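# Four arms build a two-layer carton stack

## Task

Build a stack from the four empty cartons at the centre of the table: set two next to each other as the base, then lay the remaining two crosswise over them as the top layer, without crushing any carton.

## Robot and tools

Robots: four identical i2rt Big YAM arms named arm1, arm2, arm3 and arm4. Each has six joints, a right hand (index, middle, ring fingers and a thumb, four hinges each, every hinge with its own motor) and a wrist camera. Fixed room cameras: cam_a, cam_b, cam_near_a, cam_near_b. Wrist cameras: arm1_cam_wrist to arm4_cam_wrist.

Frames: one shared scene frame, origin on the floor, +z up, metres. Feet (base_link), each facing its own +x: arm1 (0.649, -0.545, 0.956), arm2 (0.593, 0.618, 1.017), arm3 (-0.668, 0.518, 1.004), arm4 (-0.539, -0.634, 0.974), so the arms sit at the four corners around the table. Reach is roughly 1.06 m from the joint 1 axis. The hand point moves with the palm; in its axes +z runs along straight fingers toward the tips, +x across the palm away from the thumb, +y out of the palm face (palm surface at y = -0.062). A mast carrying the wrist camera sticks out on the palm side near the wrist and can strike objects.

Tool move: one action for any subset of arms. Arguments arm1..arm4 (each an object, one per arm) plus optional cameras. Inside an arm's object:
- joints: absolute targets by name. joint1_rad -2.879..2.879 (spin about the foot, positive counter-clockwise seen from above), joint2_rad 0..3.141 (shoulder), joint3_rad 0..3.019 (elbow), joint4_rad -1.692..1.57 (hand pitch, positive tips up), joint5_rad -1.57..1.57 (sideways, positive to the arm's right), joint6_rad -2.094..2.094 (roll, positive clockwise viewed from behind the hand), all radians. The sixteen hand keys (hand_index_mcp ... hand_thumb_ipl) are absolute goals on a -1..+1 scale between each hinge's stops; moving toward -1 curls fingers toward the palm and swings the thumb in front of it. Straight values: mcp 0.75, pip 0.58, dip 0.70, abd 0.00, thumb_cmc 0.71, thumb_axl 0.68, thumb_mcp 0.23, thumb_ipl 0.17. hand_current_limit (-1..1, maps 0 to 550 mA, starts at +0.4) and hand_speed (-0.96..1, starts at -0.6) are settings. Omitted keys keep their goal.
- target: an absolute hand pose, seven numbers [x, y, z, qw, qx, qy, qz], metres and unit quaternion in the scene frame, same form as the printed hand line. The hand runs a straight path from its current hand_target toward it. When target is given, joints may only hold the hand keys.
- speed: top path speed in m/s, 0.002..0.5, default 0.25; rotation capped at twice that in rad/s; only allowed with target.
- min_time_s: 0.1..8 s, the shortest duration for that arm's joint motions.
All motions in one call start together; all hand paths finish together, paced by the slowest. Paths last 0.5 to 10 s, an action at most 15 s. Paths ignore obstacles and other arms; hands lag, drift, can overshoot speed when stretched, and often land a centimetre or more off. An arm left out gets no new command but may still be pushing to old targets. cameras: list of names, ["all"] or []; an empty move with no action returns full state and all images.

Tool wait: seconds 0..10, no new commands, returns state. Tool zoom_image: camera and region [x0, y0, x1, y1] in image pixels (origin top-left, at most 504 by 504), only for a camera in the latest images. Tool finished_scene: scene = current scene number; irreversible, and the stack must stay standing without help.

Reading results: the move line gives per arm "done" or its worst status word. joint_status and hand_status words: done, off_target (stopped short, may still push), time_out (joint kept a nearby target and keeps pushing; send the reported position to relax it), not_followed (a safety check withheld the command; "joint command not followed" or "pose unreachable"), limit_stop_at_motor_heat. on_its_own lists uncommanded behaviour; "held at" there is the current target, not the reading. Arms shown "as last shown" were not commanded and their lines are copied. hand_target is the pose at the held joint targets; hand is measured (less accurate at long reach). hand_state words per motor: moving, goal, blocked (pressing, so a contact), overload (shut down). Per-motor currents in mA, positive pushing toward -1. Joint torques in N m include gravity; numbers 3 and 4 wrap at ±28. A refused call cancels the rest of that reply's moves in the scene; an invalid call does not.

Hazards: arms never stop on contact and push hard. Hard presses between two robots, including one hand closing on another's fingers, fail the scene; avoid arm-to-arm contact, since the clearance check may react late and ignores hands and cameras. Finger motors at 495 mA or more for 5 s shut down for 10 s; keep hand_current_limit modest for light cartons so they are not crushed. Holding loads, stretching out or pushing at unreachable poses heats motors; at 100 °C the arm drops (watch for MOTOR HOT). Do not drop, throw or slam cartons, do not knock anything off the work area, and expect occasional small disturbances to loose objects. Thinking time lets the scene run with the last commands held. The first scene is practice and may be skipped.

Each tool is called after "Emit:" as a command line: name --argument value for each argument, lists and objects as JSON in quotes; but a table of rows of numbers goes row by row, as --pt "numbers of a row", without its own name.

## Session

Emit:
move --cameras '["all"]'

Scene clock: 0.00 s.
Joint torques (N m): no reading
Heat: arm1: hottest joint3_rad 37 °C; arm2: hottest joint4_rad 34 °C; arm3: hottest joint2_rad 36 °C; arm4: hottest joint2_rad 35 °C.
Joint velocities: within noise
arm1.joint_positions: joint1_rad=-0.076 joint2_rad=+0.515 joint3_rad=+1.360 joint4_rad=-1.160 joint5_rad=-0.087 joint6_rad=+1.172 hand_index_mcp=+0.753 hand_index_abd=+0.000 hand_index_pip=+0.577 hand_index_dip=+0.696 hand_middle_mcp=+0.753 hand_middle_abd=+0.000 hand_middle_pip=+0.577 hand_middle_dip=+0.696 hand_ring_mcp=+0.753 hand_ring_abd=+0.000 hand_ring_pip=+0.577 hand_ring_dip=+0.696 hand_thumb_cmc=+0.714 hand_thumb_axl=+0.677 hand_thumb_mcp=+0.226 hand_thumb_ipl=+0.168 hand_current_limit=+0.400 hand_speed=-0.600
arm1.joint_status: not commanded
arm1.hand_state: goal,overload,goal,goal,goal,goal,goal,goal,goal,goal,goal,goal,goal,goal,goal,goal
arm1.index_mcp_current_ma: 0
arm1.index_abd_current_ma: 0
arm1.index_pip_current_ma: 0
arm1.index_dip_current_ma: 0
arm1.middle_mcp_current_ma: 0
arm1.middle_abd_current_ma: 0
arm1.middle_pip_current_ma: 0
arm1.middle_dip_current_ma: 0
arm1.ring_mcp_current_ma: 0
arm1.ring_abd_current_ma: 0
arm1.ring_pip_current_ma: 0
arm1.ring_dip_current_ma: 0
arm1.thumb_cmc_current_ma: 0
arm1.thumb_axl_current_ma: 0
arm1.thumb_mcp_current_ma: 0
arm1.thumb_ipl_current_ma: 0
arm1.hand_goal_index_mcp: 0.754
arm1.hand_goal_index_abd: 0.000
arm1.hand_goal_index_pip: 0.576
arm1.hand_goal_index_dip: 0.696
arm1.hand_goal_middle_mcp: 0.754
arm1.hand_goal_middle_abd: 0.000
arm1.hand_goal_middle_pip: 0.576
arm1.hand_goal_middle_dip: 0.696
arm1.hand_goal_ring_mcp: 0.754
arm1.hand_goal_ring_abd: 0.000
arm1.hand_goal_ring_pip: 0.576
arm1.hand_goal_ring_dip: 0.696
arm1.hand_goal_thumb_cmc: 0.714
arm1.hand_goal_thumb_axl: 0.678
arm1.hand_goal_thumb_mcp: 0.226
arm1.hand_goal_thumb_ipl: 0.168
arm1.hand: x=+0.4994 y=-0.3569 z=+1.5488 quat_wxyz=(-0.536, +0.046, +0.808, +0.238) (m; scene frame)
arm1.hand_target: x=+0.5034 y=-0.3593 z=+1.5629 quat_wxyz=(-0.547, +0.045, +0.799, +0.244) (m; scene frame)
arm1.hand_status: not commanded
arm2.joint_positions: joint1_rad=-0.008 joint2_rad=+0.643 joint3_rad=+1.343 joint4_rad=-1.203 joint5_rad=+0.093 joint6_rad=+1.130 hand_index_mcp=+0.753 hand_index_abd=+0.000 hand_index_pip=+0.577 hand_index_dip=+0.696 hand_middle_mcp=+0.753 hand_middle_abd=+0.000 hand_middle_pip=+0.577 hand_middle_dip=+0.696 hand_ring_mcp=+0.753 hand_ring_abd=+0.000 hand_ring_pip=+0.577 hand_ring_dip=+0.696 hand_thumb_cmc=+0.714 hand_thumb_axl=+0.677 hand_thumb_mcp=+0.226 hand_thumb_ipl=+0.168 hand_current_limit=+0.400 hand_speed=-0.600
arm2.joint_status: not commanded
arm2.hand_state: goal,goal,goal,goal,goal,goal,goal,goal,goal,goal,goal,goal,goal,goal,goal,goal
arm2.index_mcp_current_ma: 0
arm2.index_abd_current_ma: 0
arm2.index_pip_current_ma: 0
arm2.index_dip_current_ma: 0
arm2.middle_mcp_current_ma: 0
arm2.middle_abd_current_ma: 0
arm2.middle_pip_current_ma: 0
arm2.middle_dip_current_ma: 0
arm2.ring_mcp_current_ma: 0
arm2.ring_abd_current_ma: 0
arm2.ring_pip_current_ma: 0
arm2.ring_dip_current_ma: 0
arm2.thumb_cmc_current_ma: 0
arm2.thumb_axl_current_ma: 0
arm2.thumb_mcp_current_ma: 0
arm2.thumb_ipl_current_ma: 0
arm2.hand_goal_index_mcp: 0.754
arm2.hand_goal_index_abd: 0.000
arm2.hand_goal_index_pip: 0.576
arm2.hand_goal_index_dip: 0.696
arm2.hand_goal_middle_mcp: 0.754
arm2.hand_goal_middle_abd: 0.000
arm2.hand_goal_middle_pip: 0.576
arm2.hand_goal_middle_dip: 0.696
arm2.hand_goal_ring_mcp: 0.754
arm2.hand_goal_ring_abd: 0.000
arm2.hand_goal_ring_pip: 0.576
arm2.hand_goal_ring_dip: 0.696
arm2.hand_goal_thumb_cmc: 0.714
arm2.hand_goal_thumb_axl: 0.678
arm2.hand_goal_thumb_mcp: 0.226
arm2.hand_goal_thumb_ipl: 0.168
arm2.hand: x=+0.3215 y=+0.5235 z=+1.5739 quat_wxyz=(+0.510, +0.445, -0.736, +0.026) (m; scene frame)
arm2.hand_target: x=+0.3238 y=+0.5254 z=+1.5877 quat_wxyz=(+0.523, +0.440, -0.730, +0.028) (m; scene frame)
arm2.hand_status: not commanded
arm3.joint_positions: joint1_rad=+0.197 joint2_rad=+0.626 joint3_rad=+1.413 joint4_rad=-1.387 joint5_rad=-0.003 joint6_rad=+1.045 hand_index_mcp=+0.753 hand_index_abd=+0.000 hand_index_pip=+0.577 hand_index_dip=+0.696 hand_middle_mcp=+0.753 hand_middle_abd=+0.000 hand_middle_pip=+0.577 hand_middle_dip=+0.696 hand_ring_mcp=+0.753 hand_ring_abd=+0.000 hand_ring_pip=+0.577 hand_ring_dip=+0.696 hand_thumb_cmc=+0.714 hand_thumb_axl=+0.677 hand_thumb_mcp=+0.226 hand_thumb_ipl=+0.168 hand_current_limit=+0.400 hand_speed=-0.600
arm3.joint_status: not commanded
arm3.hand_state: goal,goal,goal,goal,goal,goal,goal,goal,goal,goal,goal,goal,goal,goal,goal,goal
arm3.index_mcp_current_ma: 0
arm3.index_abd_current_ma: 0
arm3.index_pip_current_ma: 0
arm3.index_dip_current_ma: 0
arm3.middle_mcp_current_ma: 0
arm3.middle_abd_current_ma: 0
arm3.middle_pip_current_ma: 0
arm3.middle_dip_current_ma: 0
arm3.ring_mcp_current_ma: 0
arm3.ring_abd_current_ma: 0
arm3.ring_pip_current_ma: 0
arm3.ring_dip_current_ma: 0
arm3.thumb_cmc_current_ma: 0
arm3.thumb_axl_current_ma: 0
arm3.thumb_mcp_current_ma: 0
arm3.thumb_ipl_current_ma: 0
arm3.hand_goal_index_mcp: 0.754
arm3.hand_goal_index_abd: 0.000
arm3.hand_goal_index_pip: 0.576
arm3.hand_goal_index_dip: 0.696
arm3.hand_goal_middle_mcp: 0.754
arm3.hand_goal_middle_abd: 0.000
arm3.hand_goal_middle_pip: 0.576
arm3.hand_goal_middle_dip: 0.696
arm3.hand_goal_ring_mcp: 0.754
arm3.hand_goal_ring_abd: 0.000
arm3.hand_goal_ring_pip: 0.576
arm3.hand_goal_ring_dip: 0.696
arm3.hand_goal_thumb_cmc: 0.714
arm3.hand_goal_thumb_axl: 0.678
arm3.hand_goal_thumb_mcp: 0.226
arm3.hand_goal_thumb_ipl: 0.168
arm3.hand: x=-0.4996 y=+0.3294 z=+1.5634 quat_wxyz=(+0.239, +0.884, +0.003, +0.403) (m; scene frame)
arm3.hand_target: x=-0.5022 y=+0.3311 z=+1.5778 quat_wxyz=(+0.246, +0.876, +0.003, +0.416) (m; scene frame)
arm3.hand_status: not commanded
arm4.joint_positions: joint1_rad=+0.269 joint2_rad=+0.583 joint3_rad=+1.417 joint4_rad=-1.232 joint5_rad=-0.094 joint6_rad=+1.169 hand_index_mcp=+0.753 hand_index_abd=+0.000 hand_index_pip=+0.577 hand_index_dip=+0.696 hand_middle_mcp=+0.753 hand_middle_abd=+0.000 hand_middle_pip=+0.577 hand_middle_dip=+0.696 hand_ring_mcp=+0.753 hand_ring_abd=+0.000 hand_ring_pip=+0.577 hand_ring_dip=+0.696 hand_thumb_cmc=+0.714 hand_thumb_axl=+0.677 hand_thumb_mcp=+0.226 hand_thumb_ipl=+0.168 hand_current_limit=+0.400 hand_speed=-0.600
arm4.joint_status: not commanded
arm4.hand_state: goal,goal,goal,goal,goal,goal,goal,goal,goal,goal,goal,goal,goal,goal,goal,goal
arm4.index_mcp_current_ma: 0
arm4.index_abd_current_ma: 0
arm4.index_pip_current_ma: 0
arm4.index_dip_current_ma: 0
arm4.middle_mcp_current_ma: 0
arm4.middle_abd_current_ma: 0
arm4.middle_pip_current_ma: 0
arm4.middle_dip_current_ma: 0
arm4.ring_mcp_current_ma: 0
arm4.ring_abd_current_ma: 0
arm4.ring_pip_current_ma: 0
arm4.ring_dip_current_ma: 0
arm4.thumb_cmc_current_ma: 0
arm4.thumb_axl_current_ma: 0
arm4.thumb_mcp_current_ma: 0
arm4.thumb_ipl_current_ma: 0
arm4.hand_goal_index_mcp: 0.754
arm4.hand_goal_index_abd: 0.000
arm4.hand_goal_index_pip: 0.576
arm4.hand_goal_index_dip: 0.696
arm4.hand_goal_middle_mcp: 0.754
arm4.hand_goal_middle_abd: 0.000
arm4.hand_goal_middle_pip: 0.576
arm4.hand_goal_middle_dip: 0.696
arm4.hand_goal_ring_mcp: 0.754
arm4.hand_goal_ring_abd: 0.000
arm4.hand_goal_ring_pip: 0.576
arm4.hand_goal_ring_dip: 0.696
arm4.hand_goal_thumb_cmc: 0.714
arm4.hand_goal_thumb_axl: 0.678
arm4.hand_goal_thumb_mcp: 0.226
arm4.hand_goal_thumb_ipl: 0.168
arm4.hand: x=-0.4087 y=-0.4185 z=+1.5637 quat_wxyz=(-0.274, +0.528, +0.645, +0.479) (m; scene frame)
arm4.hand_target: x=-0.4098 y=-0.4222 z=+1.5778 quat_wxyz=(-0.280, +0.521, +0.639, +0.491) (m; scene frame)
arm4.hand_status: not commanded
pictures: arm1_cam_wrist, arm2_cam_wrist, arm3_cam_wrist, arm4_cam_wrist, cam_a, cam_b, cam_near_a, cam_near_b

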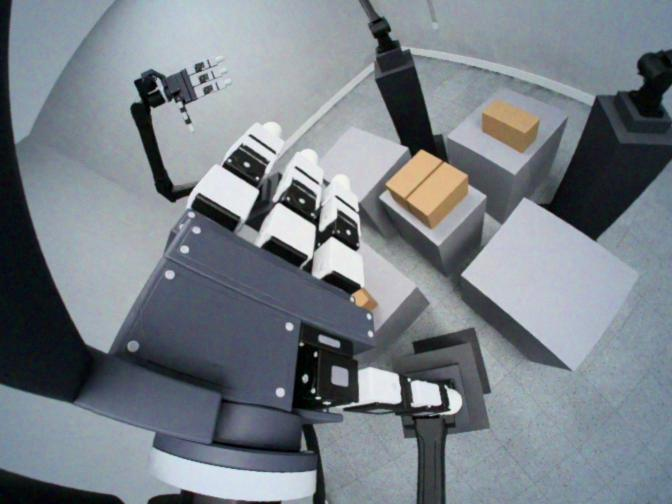

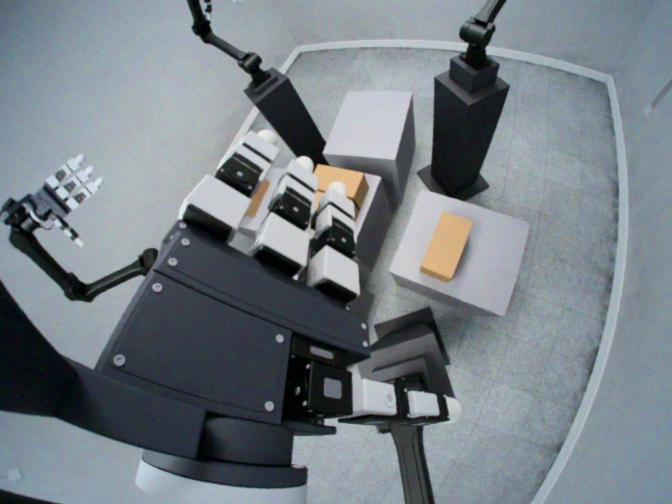

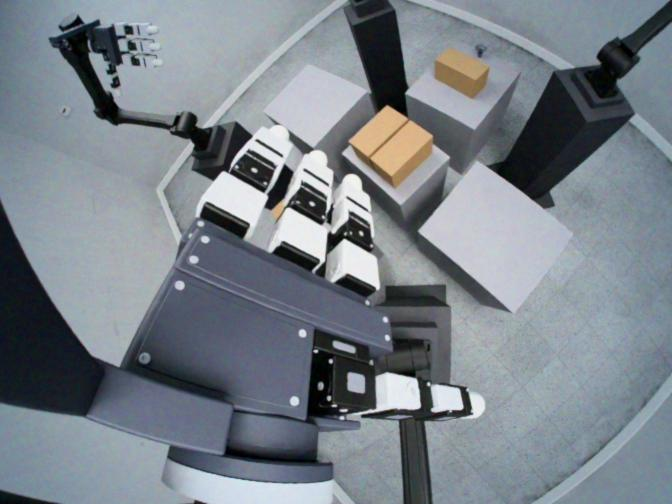

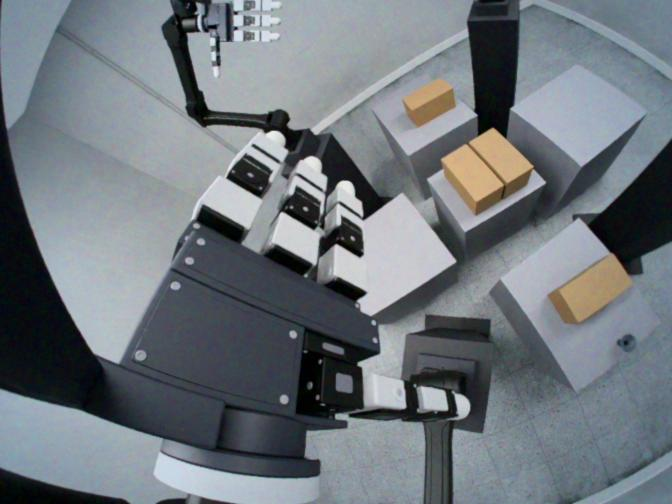

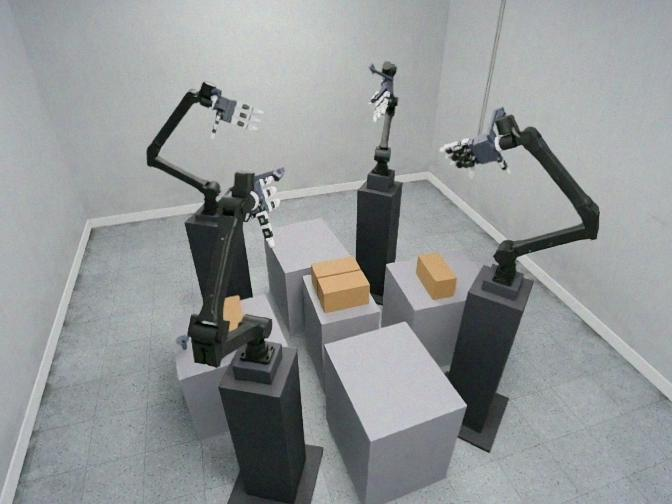

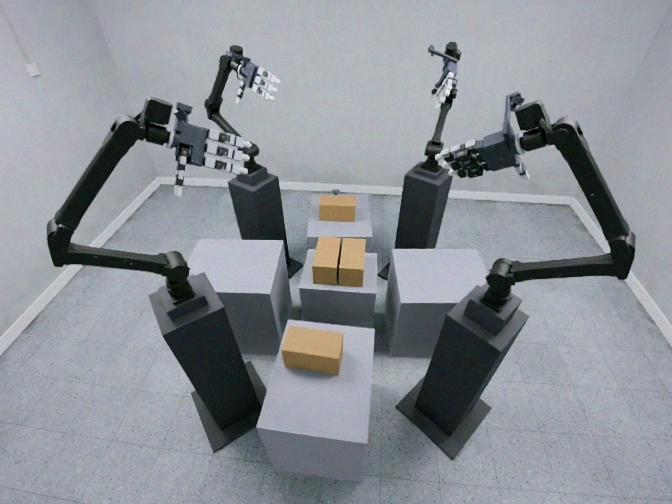

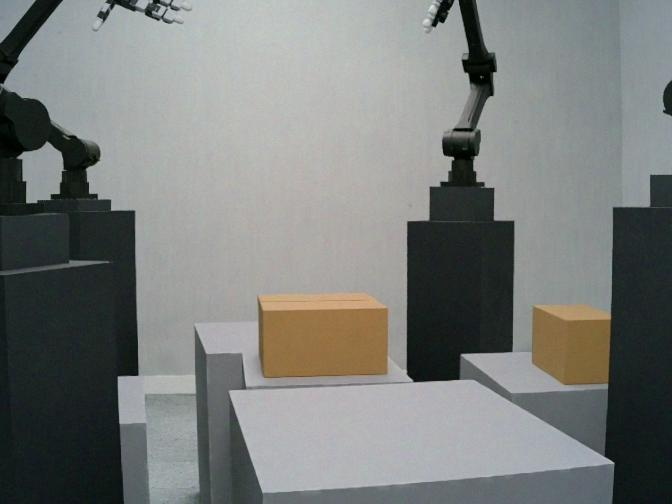

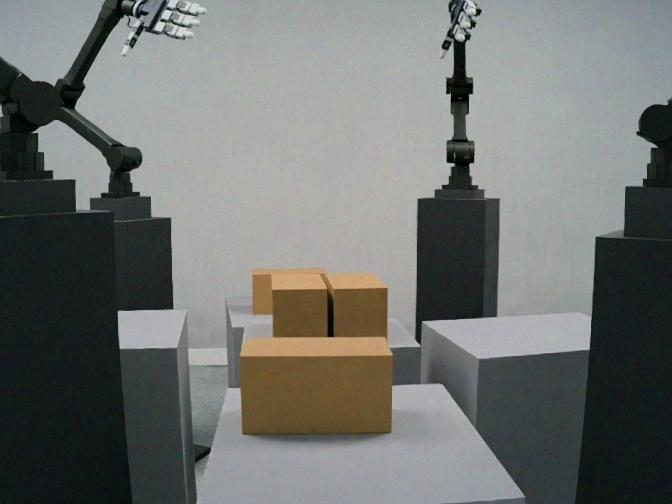

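Emit:
zoom_image --camera "cam_b" --region '[230, 180, 430, 400]'

Emit:
zoom_image --camera "cam_near_b" --region '[180, 240, 480, 504]'

Emit:
zoom_image --camera "cam_a" --region '[160, 200, 480, 440]'

Emit:
zoom_image --camera "cam_near_a" --region '[180, 260, 640, 504]'

Scaled by 2.291 from the camera's 672x504 image, which has a finer 960x720 frame.

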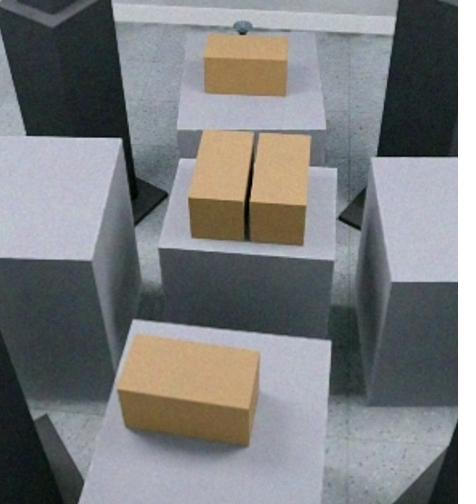

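Scaled by 1.680 from the camera's 672x504 image, which has a finer 960x720 frame.

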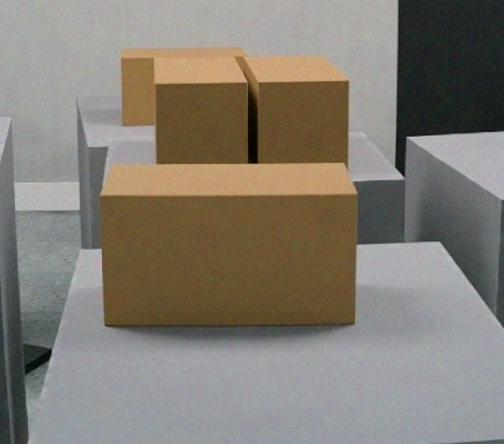

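Scaled by 1.575 from the camera's 672x504 image, which has a finer 960x720 frame.

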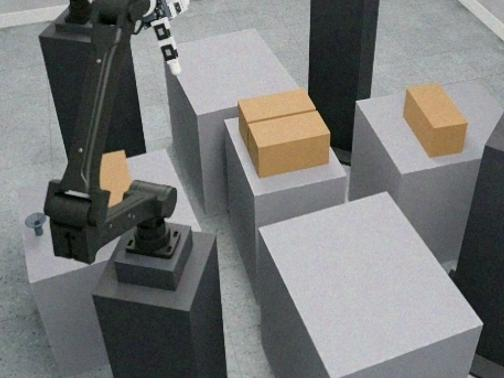

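Scaled by 1.096 from the camera's 672x504 image, which has a finer 960x720 frame.

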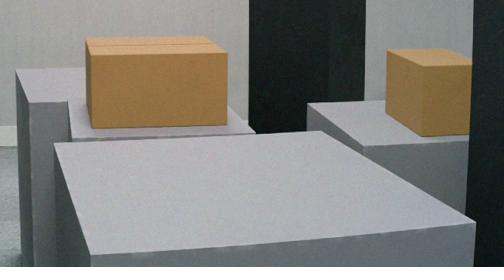

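Emit:
move --arm2 '{"joints": {"joint1_rad": -0.58, "joint2_rad": 1.3, "joint3_rad": 1.4, "joint4_rad": -1.6, "joint5_rad": -1.4, "joint6_rad": 1.57, "hand_index_pip": 0.21, "hand_middle_pip": 0.21, "hand_ring_pip": 0.21, "hand_index_dip": 0.04, "hand_middle_dip": 0.04, "hand_ring_dip": 0.04, "hand_thumb_cmc": -0.571, "hand_thumb_mcp": 0.955, "hand_thumb_ipl": -0.64}, "min_time_s": 4}' --arm4 '{"joints": {"joint1_rad": -0.9, "joint2_rad": 1.3, "joint3_rad": 1.4, "joint4_rad": -1.6, "joint5_rad": -1.4, "joint6_rad": 1.57, "hand_index_pip": 0.21, "hand_middle_pip": 0.21, "hand_ring_pip": 0.21, "hand_index_dip": 0.04, "hand_middle_dip": 0.04, "hand_ring_dip": 0.04, "hand_thumb_cmc": -0.571, "hand_thumb_mcp": 0.955, "hand_thumb_ipl": -0.64}, "min_time_s": 4}' --cameras '["all"]'

Scene clock: 133.90 s.
Joint torques (N m): arm1=[0.67 2.67 10.39 2.07 -0.01 -0.21] | arm2=[-1.73 -5.95 11.64 -0.24 -1.34 0.25] | arm3=[-2.32 0.73 11.32 1.88 -0.06 -0.1] | arm4=[-2.37 -9.17 8.94 -0.43 -1.51 0.2]
Heat: arm1: hottest joint3_rad 46 °C; arm2: hottest joint3_rad 40 °C; arm3: hottest joint3_rad 41 °C; arm4: hottest joint3_rad 40 °C.
move: arm2 done; arm4 done
Joint velocities: within noise
arm1, arm3: as last shown
arm1.joint_positions: joint1_rad=-0.076 joint2_rad=+0.515 joint3_rad=+1.360 joint4_rad=-1.160 joint5_rad=-0.087 joint6_rad=+1.172 hand_index_mcp=+0.754 hand_index_abd=+0.393 hand_index_pip=+0.577 hand_index_dip=+0.696 hand_middle_mcp=+0.754 hand_middle_abd=+0.001 hand_middle_pip=+0.577 hand_middle_dip=+0.696 hand_ring_mcp=+0.754 hand_ring_abd=+0.001 hand_ring_pip=+0.577 hand_ring_dip=+0.696 hand_thumb_cmc=+0.714 hand_thumb_axl=+0.677 hand_thumb_mcp=+0.226 hand_thumb_ipl=+0.168 hand_current_limit=+0.400 hand_speed=-0.600
arm1.index_pip_current_ma: 1
arm1.middle_abd_current_ma: 1
arm1.middle_pip_current_ma: 1
arm1.ring_abd_current_ma: 2
arm1.ring_pip_current_ma: 1
arm1.thumb_axl_current_ma: -1
arm1.thumb_ipl_current_ma: -1
arm2.joint_positions: joint1_rad=-0.571 joint2_rad=+1.304 joint3_rad=+1.348 joint4_rad=-1.588 joint5_rad=-1.383 joint6_rad=+1.542 hand_index_mcp=+0.746 hand_index_abd=+0.001 hand_index_pip=+0.211 hand_index_dip=+0.043 hand_middle_mcp=+0.747 hand_middle_abd=+0.001 hand_middle_pip=+0.211 hand_middle_dip=+0.043 hand_ring_mcp=+0.747 hand_ring_abd=+0.001 hand_ring_pip=+0.211 hand_ring_dip=+0.042 hand_thumb_cmc=-0.567 hand_thumb_axl=+0.677 hand_thumb_mcp=+0.952 hand_thumb_ipl=-0.639 hand_current_limit=+0.400 hand_speed=-0.600
arm2.joint_status: all done
arm2.hand_state: goal,goal,goal,goal,goal,goal,goal,goal,goal,goal,goal,goal,goal,goal,goal,goal
arm2.index_mcp_current_ma: -6
arm2.index_abd_current_ma: 0
arm2.index_pip_current_ma: 0
arm2.index_dip_current_ma: 1
arm2.middle_mcp_current_ma: -5
arm2.middle_abd_current_ma: 0
arm2.middle_pip_current_ma: 0
arm2.middle_dip_current_ma: 1
arm2.ring_mcp_current_ma: -5
arm2.ring_abd_current_ma: 0
arm2.ring_pip_current_ma: 0
arm2.ring_dip_current_ma: 1
arm2.thumb_cmc_current_ma: 1
arm2.thumb_axl_current_ma: 0
arm2.thumb_mcp_current_ma: -4
arm2.thumb_ipl_current_ma: 1
arm2.hand_goal_index_mcp: 0.754
arm2.hand_goal_index_abd: 0.000
arm2.hand_goal_index_pip: 0.210
arm2.hand_goal_index_dip: 0.040
arm2.hand_goal_middle_mcp: 0.754
arm2.hand_goal_middle_abd: 0.000
arm2.hand_goal_middle_pip: 0.210
arm2.hand_goal_middle_dip: 0.040
arm2.hand_goal_ring_mcp: 0.754
arm2.hand_goal_ring_abd: 0.000
arm2.hand_goal_ring_pip: 0.210
arm2.hand_goal_ring_dip: 0.040
arm2.hand_goal_thumb_cmc: -0.570
arm2.hand_goal_thumb_axl: 0.678
arm2.hand_goal_thumb_mcp: 0.956
arm2.hand_goal_thumb_ipl: -0.640
arm2.hand: x=+0.2636 y=+0.4166 z=+1.3565 quat_wxyz=(-0.025, +0.073, -0.767, +0.637) (m; scene frame)
arm2.hand_target: x=+0.2556 y=+0.4174 z=+1.3749 quat_wxyz=(-0.016, +0.072, -0.764, +0.641) (m; scene frame)
arm2.hand_status: not commanded
arm3.joint_positions: joint1_rad=+0.197 joint2_rad=+0.626 joint3_rad=+1.413 joint4_rad=-1.387 joint5_rad=-0.003 joint6_rad=+1.045 hand_index_mcp=+0.755 hand_index_abd=+0.000 hand_index_pip=+0.577 hand_index_dip=+0.696 hand_middle_mcp=+0.755 hand_middle_abd=+0.000 hand_middle_pip=+0.577 hand_middle_dip=+0.696 hand_ring_mcp=+0.755 hand_ring_abd=+0.000 hand_ring_pip=+0.577 hand_ring_dip=+0.696 hand_thumb_cmc=+0.715 hand_thumb_axl=+0.677 hand_thumb_mcp=+0.226 hand_thumb_ipl=+0.168 hand_current_limit=+0.400 hand_speed=-0.600
arm3.index_mcp_current_ma: 2
arm3.index_pip_current_ma: 1
arm3.middle_mcp_current_ma: 2
arm3.middle_pip_current_ma: 1
arm3.ring_mcp_current_ma: 1
arm3.ring_pip_current_ma: 1
arm3.thumb_cmc_current_ma: 2
arm3.thumb_axl_current_ma: -1
arm4.joint_positions: joint1_rad=-0.899 joint2_rad=+1.307 joint3_rad=+1.406 joint4_rad=-1.584 joint5_rad=-1.392 joint6_rad=+1.551 hand_index_mcp=+0.745 hand_index_abd=+0.001 hand_index_pip=+0.211 hand_index_dip=+0.042 hand_middle_mcp=+0.747 hand_middle_abd=+0.001 hand_middle_pip=+0.211 hand_middle_dip=+0.043 hand_ring_mcp=+0.747 hand_ring_abd=+0.001 hand_ring_pip=+0.211 hand_ring_dip=+0.043 hand_thumb_cmc=-0.567 hand_thumb_axl=+0.677 hand_thumb_mcp=+0.951 hand_thumb_ipl=-0.639 hand_current_limit=+0.400 hand_speed=-0.600
arm4.joint_status: all done
arm4.hand_state: goal,goal,goal,goal,goal,goal,goal,goal,goal,goal,goal,goal,goal,goal,goal,goal
arm4.index_mcp_current_ma: -19
arm4.index_abd_current_ma: 1
arm4.index_pip_current_ma: 1
arm4.index_dip_current_ma: 4
arm4.middle_mcp_current_ma: -15
arm4.middle_abd_current_ma: 1
arm4.middle_pip_current_ma: 1
arm4.middle_dip_current_ma: 4
arm4.ring_mcp_current_ma: -15
arm4.ring_abd_current_ma: 1
arm4.ring_pip_current_ma: 1
arm4.ring_dip_current_ma: 4
arm4.thumb_cmc_current_ma: 4
arm4.thumb_axl_current_ma: -1
arm4.thumb_mcp_current_ma: -12
arm4.thumb_ipl_current_ma: 2
arm4.hand_goal_index_mcp: 0.754
arm4.hand_goal_index_abd: 0.000
arm4.hand_goal_index_pip: 0.210
arm4.hand_goal_index_dip: 0.040
arm4.hand_goal_middle_mcp: 0.754
arm4.hand_goal_middle_abd: 0.000
arm4.hand_goal_middle_pip: 0.210
arm4.hand_goal_middle_dip: 0.040
arm4.hand_goal_ring_mcp: 0.754
arm4.hand_goal_ring_abd: 0.000
arm4.hand_goal_ring_pip: 0.210
arm4.hand_goal_ring_dip: 0.040
arm4.hand_goal_thumb_cmc: -0.570
arm4.hand_goal_thumb_axl: 0.678
arm4.hand_goal_thumb_mcp: 0.956
arm4.hand_goal_thumb_ipl: -0.640
arm4.hand: x=-0.2002 y=-0.4294 z=+1.3347 quat_wxyz=(-0.639, +0.764, +0.087, -0.004) (m; scene frame)
arm4.hand_target: x=-0.2036 y=-0.4291 z=+1.3324 quat_wxyz=(-0.642, +0.763, +0.075, -0.017) (m; scene frame)
arm4.hand_status: not commanded
pictures: arm1_cam_wrist, arm2_cam_wrist, arm3_cam_wrist, arm4_cam_wrist, cam_a, cam_b, cam_near_a, cam_near_b
camera_calibration:
arm2_cam_wrist: T_world_to_cam=[[0.709829, 0.2042, -0.674126, 0.674529], [0.416048, 0.650719, 0.635192, -1.28242], [0.568373, -0.731346, 0.376942, -0.235404], [0, 0, 0, 1]] pos_world=[0.188543, 0.524591, 1.35803]
arm4_cam_wrist: T_world_to_cam=[[-0.690149, -0.194011, -0.697176, 0.744992], [-0.44169, -0.650204, 0.618178, -1.23483], [-0.57324, 0.734571, 0.363045, -0.15824], [0, 0, 0, 1]] pos_world=[-0.121964, -0.542113, 1.34018]

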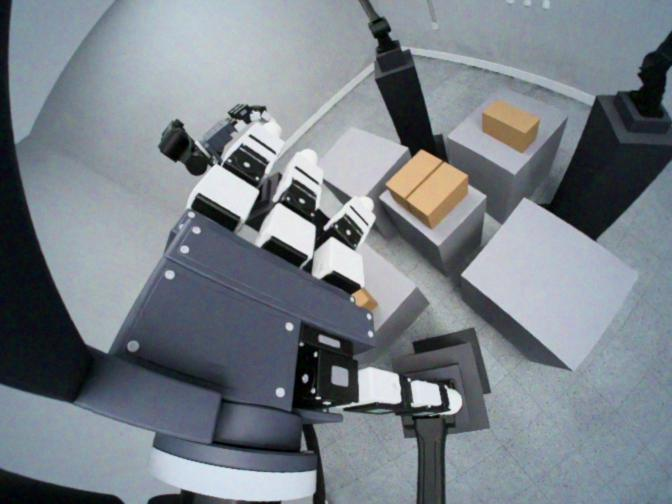

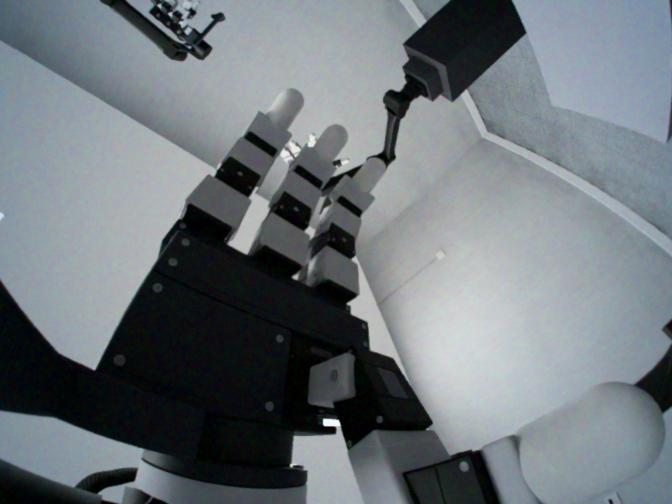

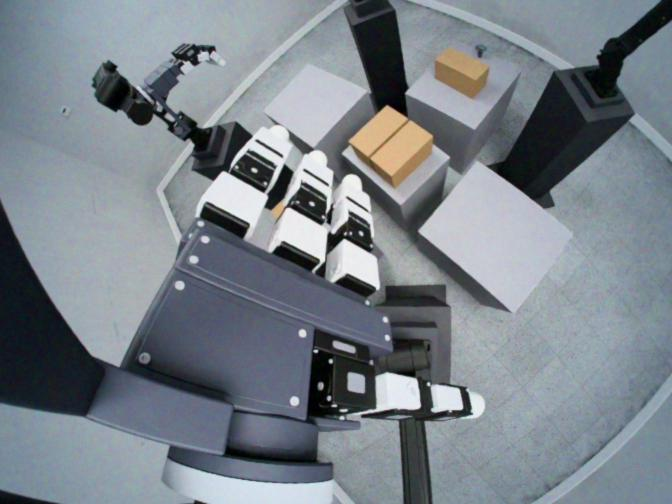

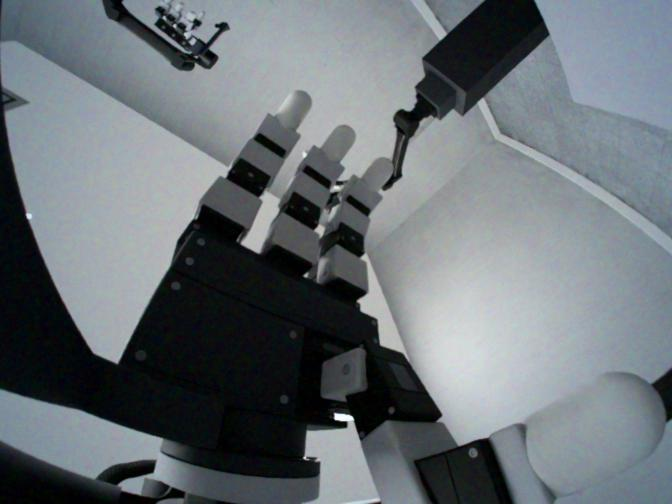

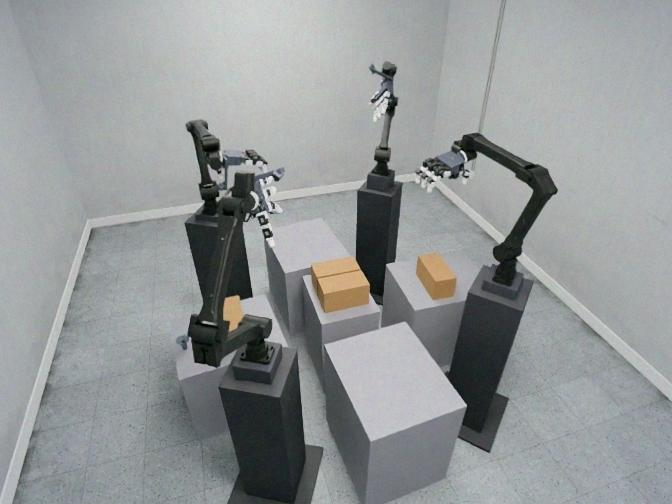

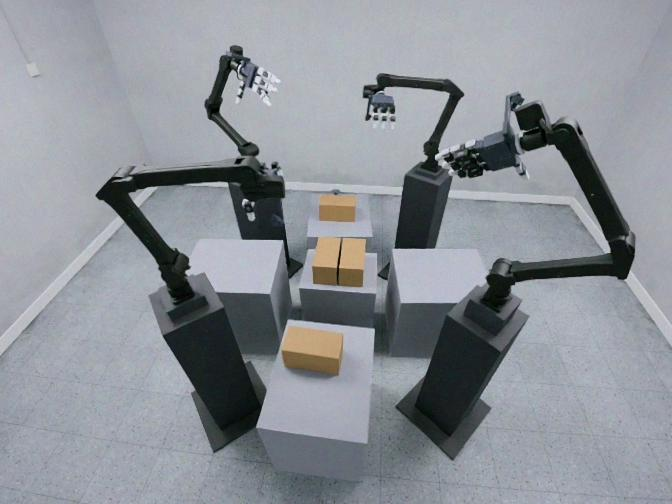

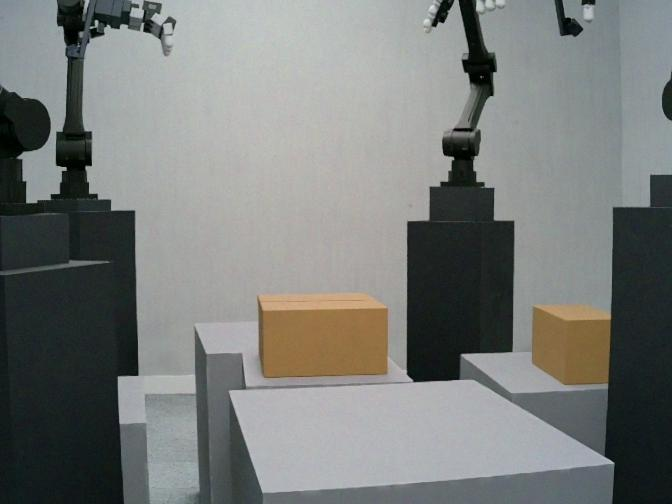

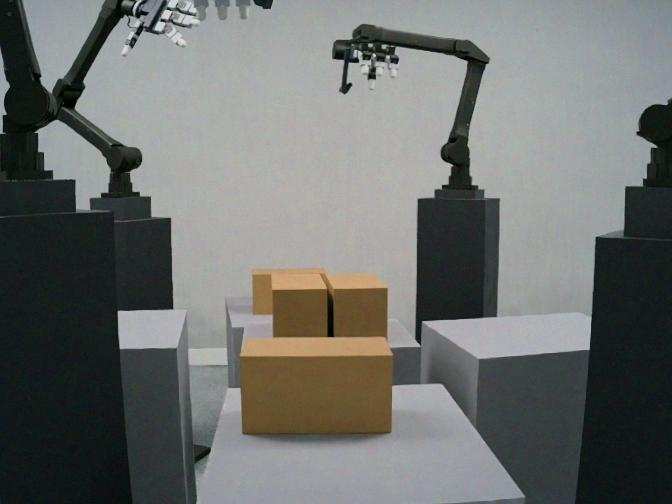

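Emit:
zoom_image --camera "cam_a" --region '[140, 140, 300, 260]'

Emit:
zoom_image --camera "cam_a" --region '[200, 310, 340, 415]'

Emit:
zoom_image --camera "cam_a" --region '[440, 220, 560, 310]'

Emit:
zoom_image --camera "cam_a" --region '[330, 120, 450, 210]'

Emit:
zoom_image --camera "cam_b" --region '[130, 220, 250, 340]'

Emit:
zoom_image --camera "cam_b" --region '[430, 220, 550, 340]'

Emit:
zoom_image --camera "cam_b" --region '[200, 120, 290, 210]'

Emit:
zoom_image --camera "cam_b" --region '[380, 120, 470, 210]'

Scaled by 3.150 from the camera's 672x504 image, which has a finer 960x720 frame.

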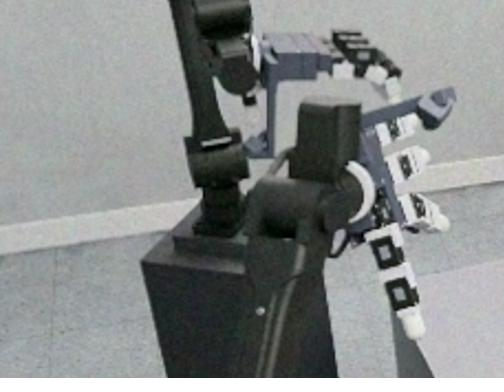

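Scaled by 3.600 from the camera's 672x504 image, which has a finer 960x720 frame.

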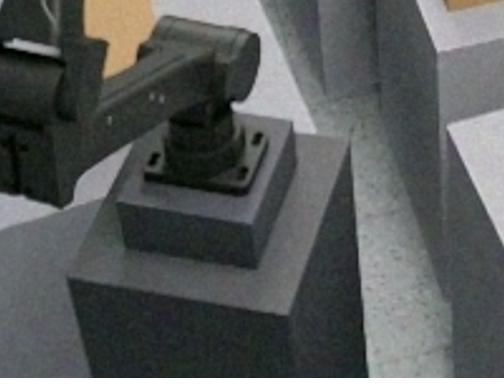

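Scaled by 4.200 from the camera's 672x504 image, which has a finer 960x720 frame.

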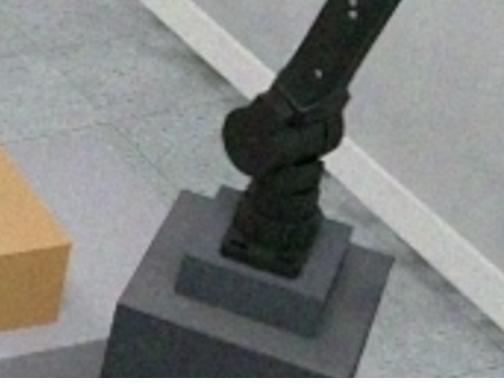

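Scaled by 4.200 from the camera's 672x504 image, which has a finer 960x720 frame.

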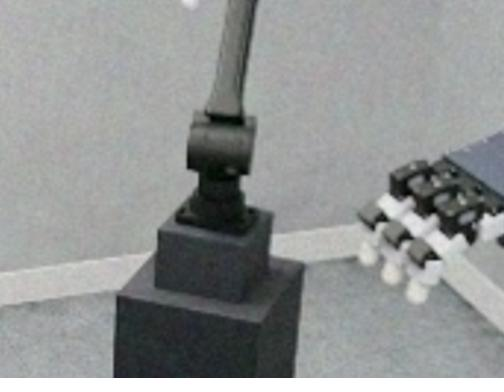

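Scaled by 4.200 from the camera's 672x504 image, which has a finer 960x720 frame.

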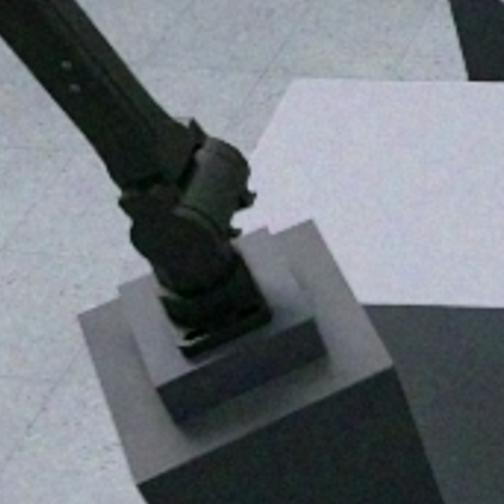

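Scaled by 4.200 from the camera's 672x504 image, which has a finer 960x720 frame.

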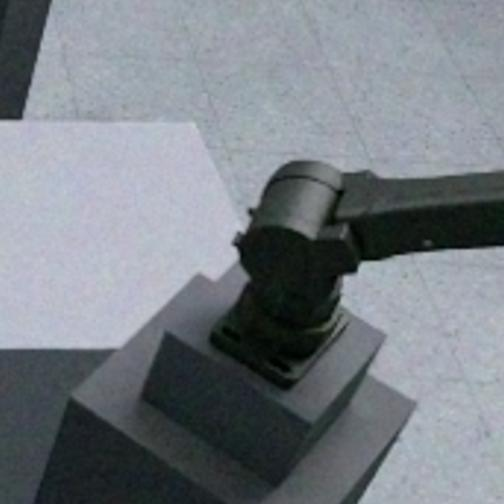

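Scaled by 5.600 from the camera's 672x504 image, which has a finer 960x720 frame.

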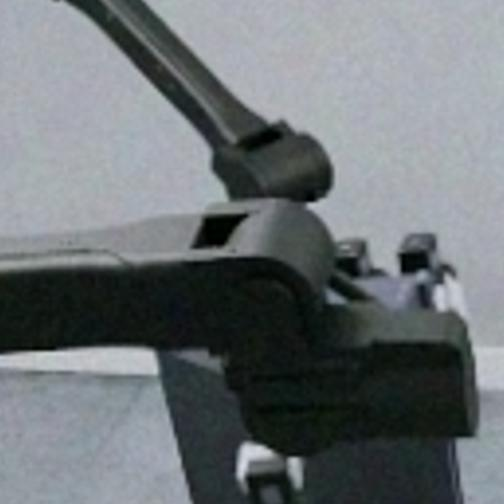

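Scaled by 5.600 from the camera's 672x504 image, which has a finer 960x720 frame.

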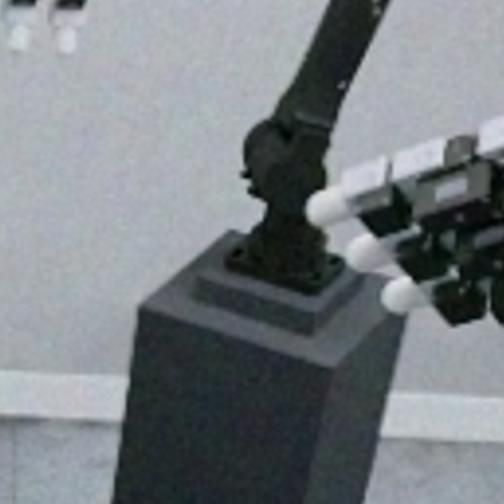

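Emit:
move --arm2 '{"target": [0.07, 0.566, 0.86, -0.0216, 0.0216, 0.7068, -0.7068], "speed": 0.25}' --cameras '["arm2_cam_wrist", "cam_a", "cam_b", "cam_near_b"]'

Scene clock: 215.87 s.
Joint torques (N m): arm1=[1.03 2.67 10.35 2.17 -0.05 -0.2] | arm2=[-1.44 -15.33 5.35 -1.63 -0.63 -0.14] | arm3=[-2.32 0.73 11.3 1.88 -0.07 -0.1] | arm4=[-2.37 -9.17 8.94 -0.43 -1.51 0.2]
Heat: arm1: hottest joint3_rad 48 °C; arm2: hottest joint3_rad 44 °C; arm3: hottest joint3_rad 42 °C; arm4: hottest joint3_rad 38 °C.
move: arm2 off_target
Joint velocities: within noise
arm1, arm3, arm4: as last shown
arm2.joint_positions: joint1_rad=-0.923 joint2_rad=+2.554 joint3_rad=+1.589 joint4_rad=-1.663 joint5_rad=-1.429 joint6_rad=+0.529 hand_index_mcp=+0.746 hand_index_abd=+0.001 hand_index_pip=+0.210 hand_index_dip=+0.043 hand_middle_mcp=+0.747 hand_middle_abd=+0.001 hand_middle_pip=+0.210 hand_middle_dip=+0.043 hand_ring_mcp=+0.747 hand_ring_abd=+0.001 hand_ring_pip=+0.210 hand_ring_dip=+0.042 hand_thumb_cmc=-0.568 hand_thumb_axl=+0.677 hand_thumb_mcp=+0.952 hand_thumb_ipl=-0.639 hand_current_limit=+0.400 hand_speed=-0.600
arm2.joint_status: not commanded
arm2.hand_state: goal,goal,goal,goal,goal,goal,goal,goal,goal,goal,goal,goal,goal,goal,goal,goal
arm2.index_mcp_current_ma: -7
arm2.index_abd_current_ma: 0
arm2.index_pip_current_ma: 0
arm2.index_dip_current_ma: 1
arm2.middle_mcp_current_ma: -5
arm2.middle_abd_current_ma: 0
arm2.middle_pip_current_ma: 0
arm2.middle_dip_current_ma: 1
arm2.ring_mcp_current_ma: -6
arm2.ring_abd_current_ma: 0
arm2.ring_pip_current_ma: 0
arm2.ring_dip_current_ma: 1
arm2.thumb_cmc_current_ma: 0
arm2.thumb_axl_current_ma: 0
arm2.thumb_mcp_current_ma: -4
arm2.thumb_ipl_current_ma: 1
arm2.hand_goal_index_mcp: 0.754
arm2.hand_goal_index_abd: 0.000
arm2.hand_goal_index_pip: 0.210
arm2.hand_goal_index_dip: 0.040
arm2.hand_goal_middle_mcp: 0.754
arm2.hand_goal_middle_abd: 0.000
arm2.hand_goal_middle_pip: 0.210
arm2.hand_goal_middle_dip: 0.040
arm2.hand_goal_ring_mcp: 0.754
arm2.hand_goal_ring_abd: 0.000
arm2.hand_goal_ring_pip: 0.210
arm2.hand_goal_ring_dip: 0.040
arm2.hand_goal_thumb_cmc: -0.570
arm2.hand_goal_thumb_axl: 0.678
arm2.hand_goal_thumb_mcp: 0.956
arm2.hand_goal_thumb_ipl: -0.640
arm2.hand: x=+0.0867 y=+0.5611 z=+0.8541 quat_wxyz=(+0.024, -0.040, -0.730, +0.682) (m; scene frame)
arm2.hand_target: x=+0.0746 y=+0.5659 z=+0.8602 quat_wxyz=(+0.037, -0.033, -0.730, +0.681) (m; scene frame)
arm2.hand_status: off_target (0.018 m and 4.5 deg from the pose sent, 0.553 m and 16.0 deg at the start; a joint's target at an end of its range on 48 of 91 steps)
pictures: arm2_cam_wrist, cam_a, cam_b, cam_near_b
camera_calibration:
arm2_cam_wrist: T_world_to_cam=[[0.77903, -0.0455578, -0.62533, 0.524274], [0.515285, 0.614729, 0.597151, -0.939649], [0.357203, -0.787421, 0.502368, 0.102878], [0, 0, 0, 1]] pos_world=[0.0390131, 0.682523, 0.837274]

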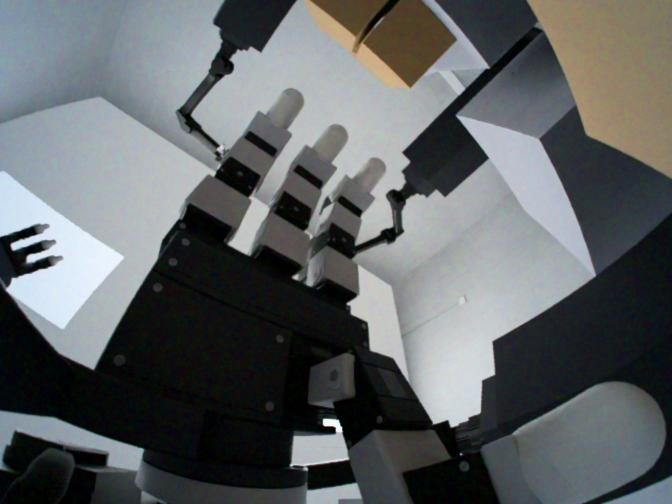

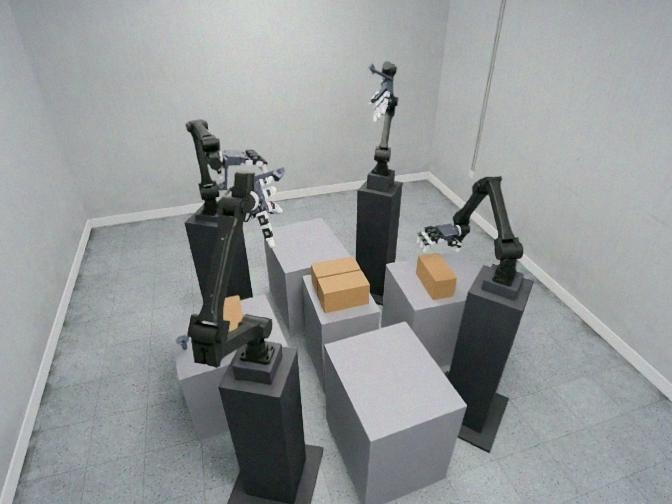

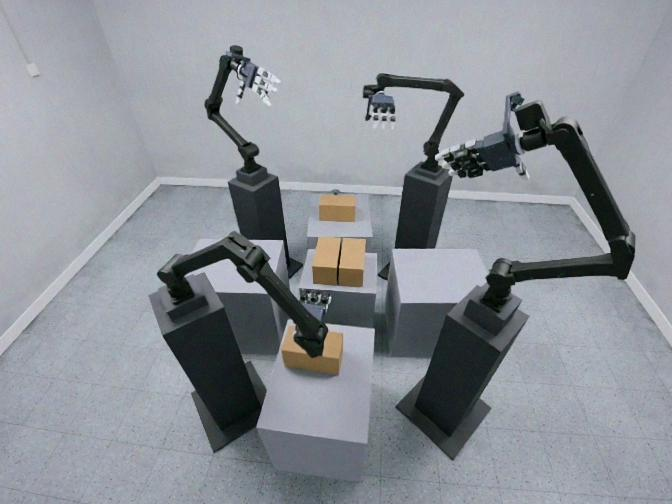

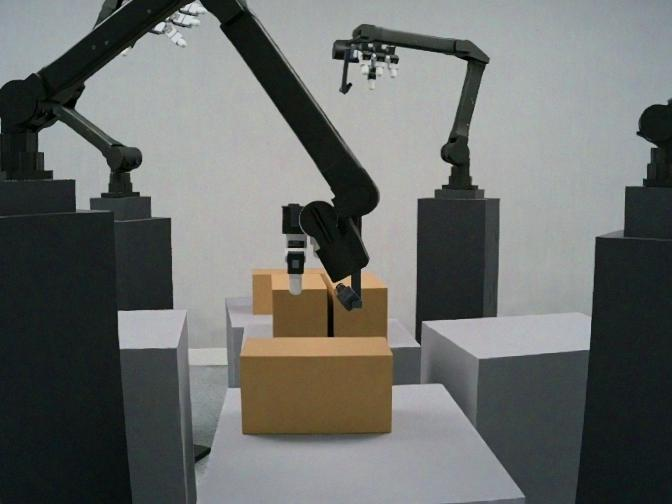

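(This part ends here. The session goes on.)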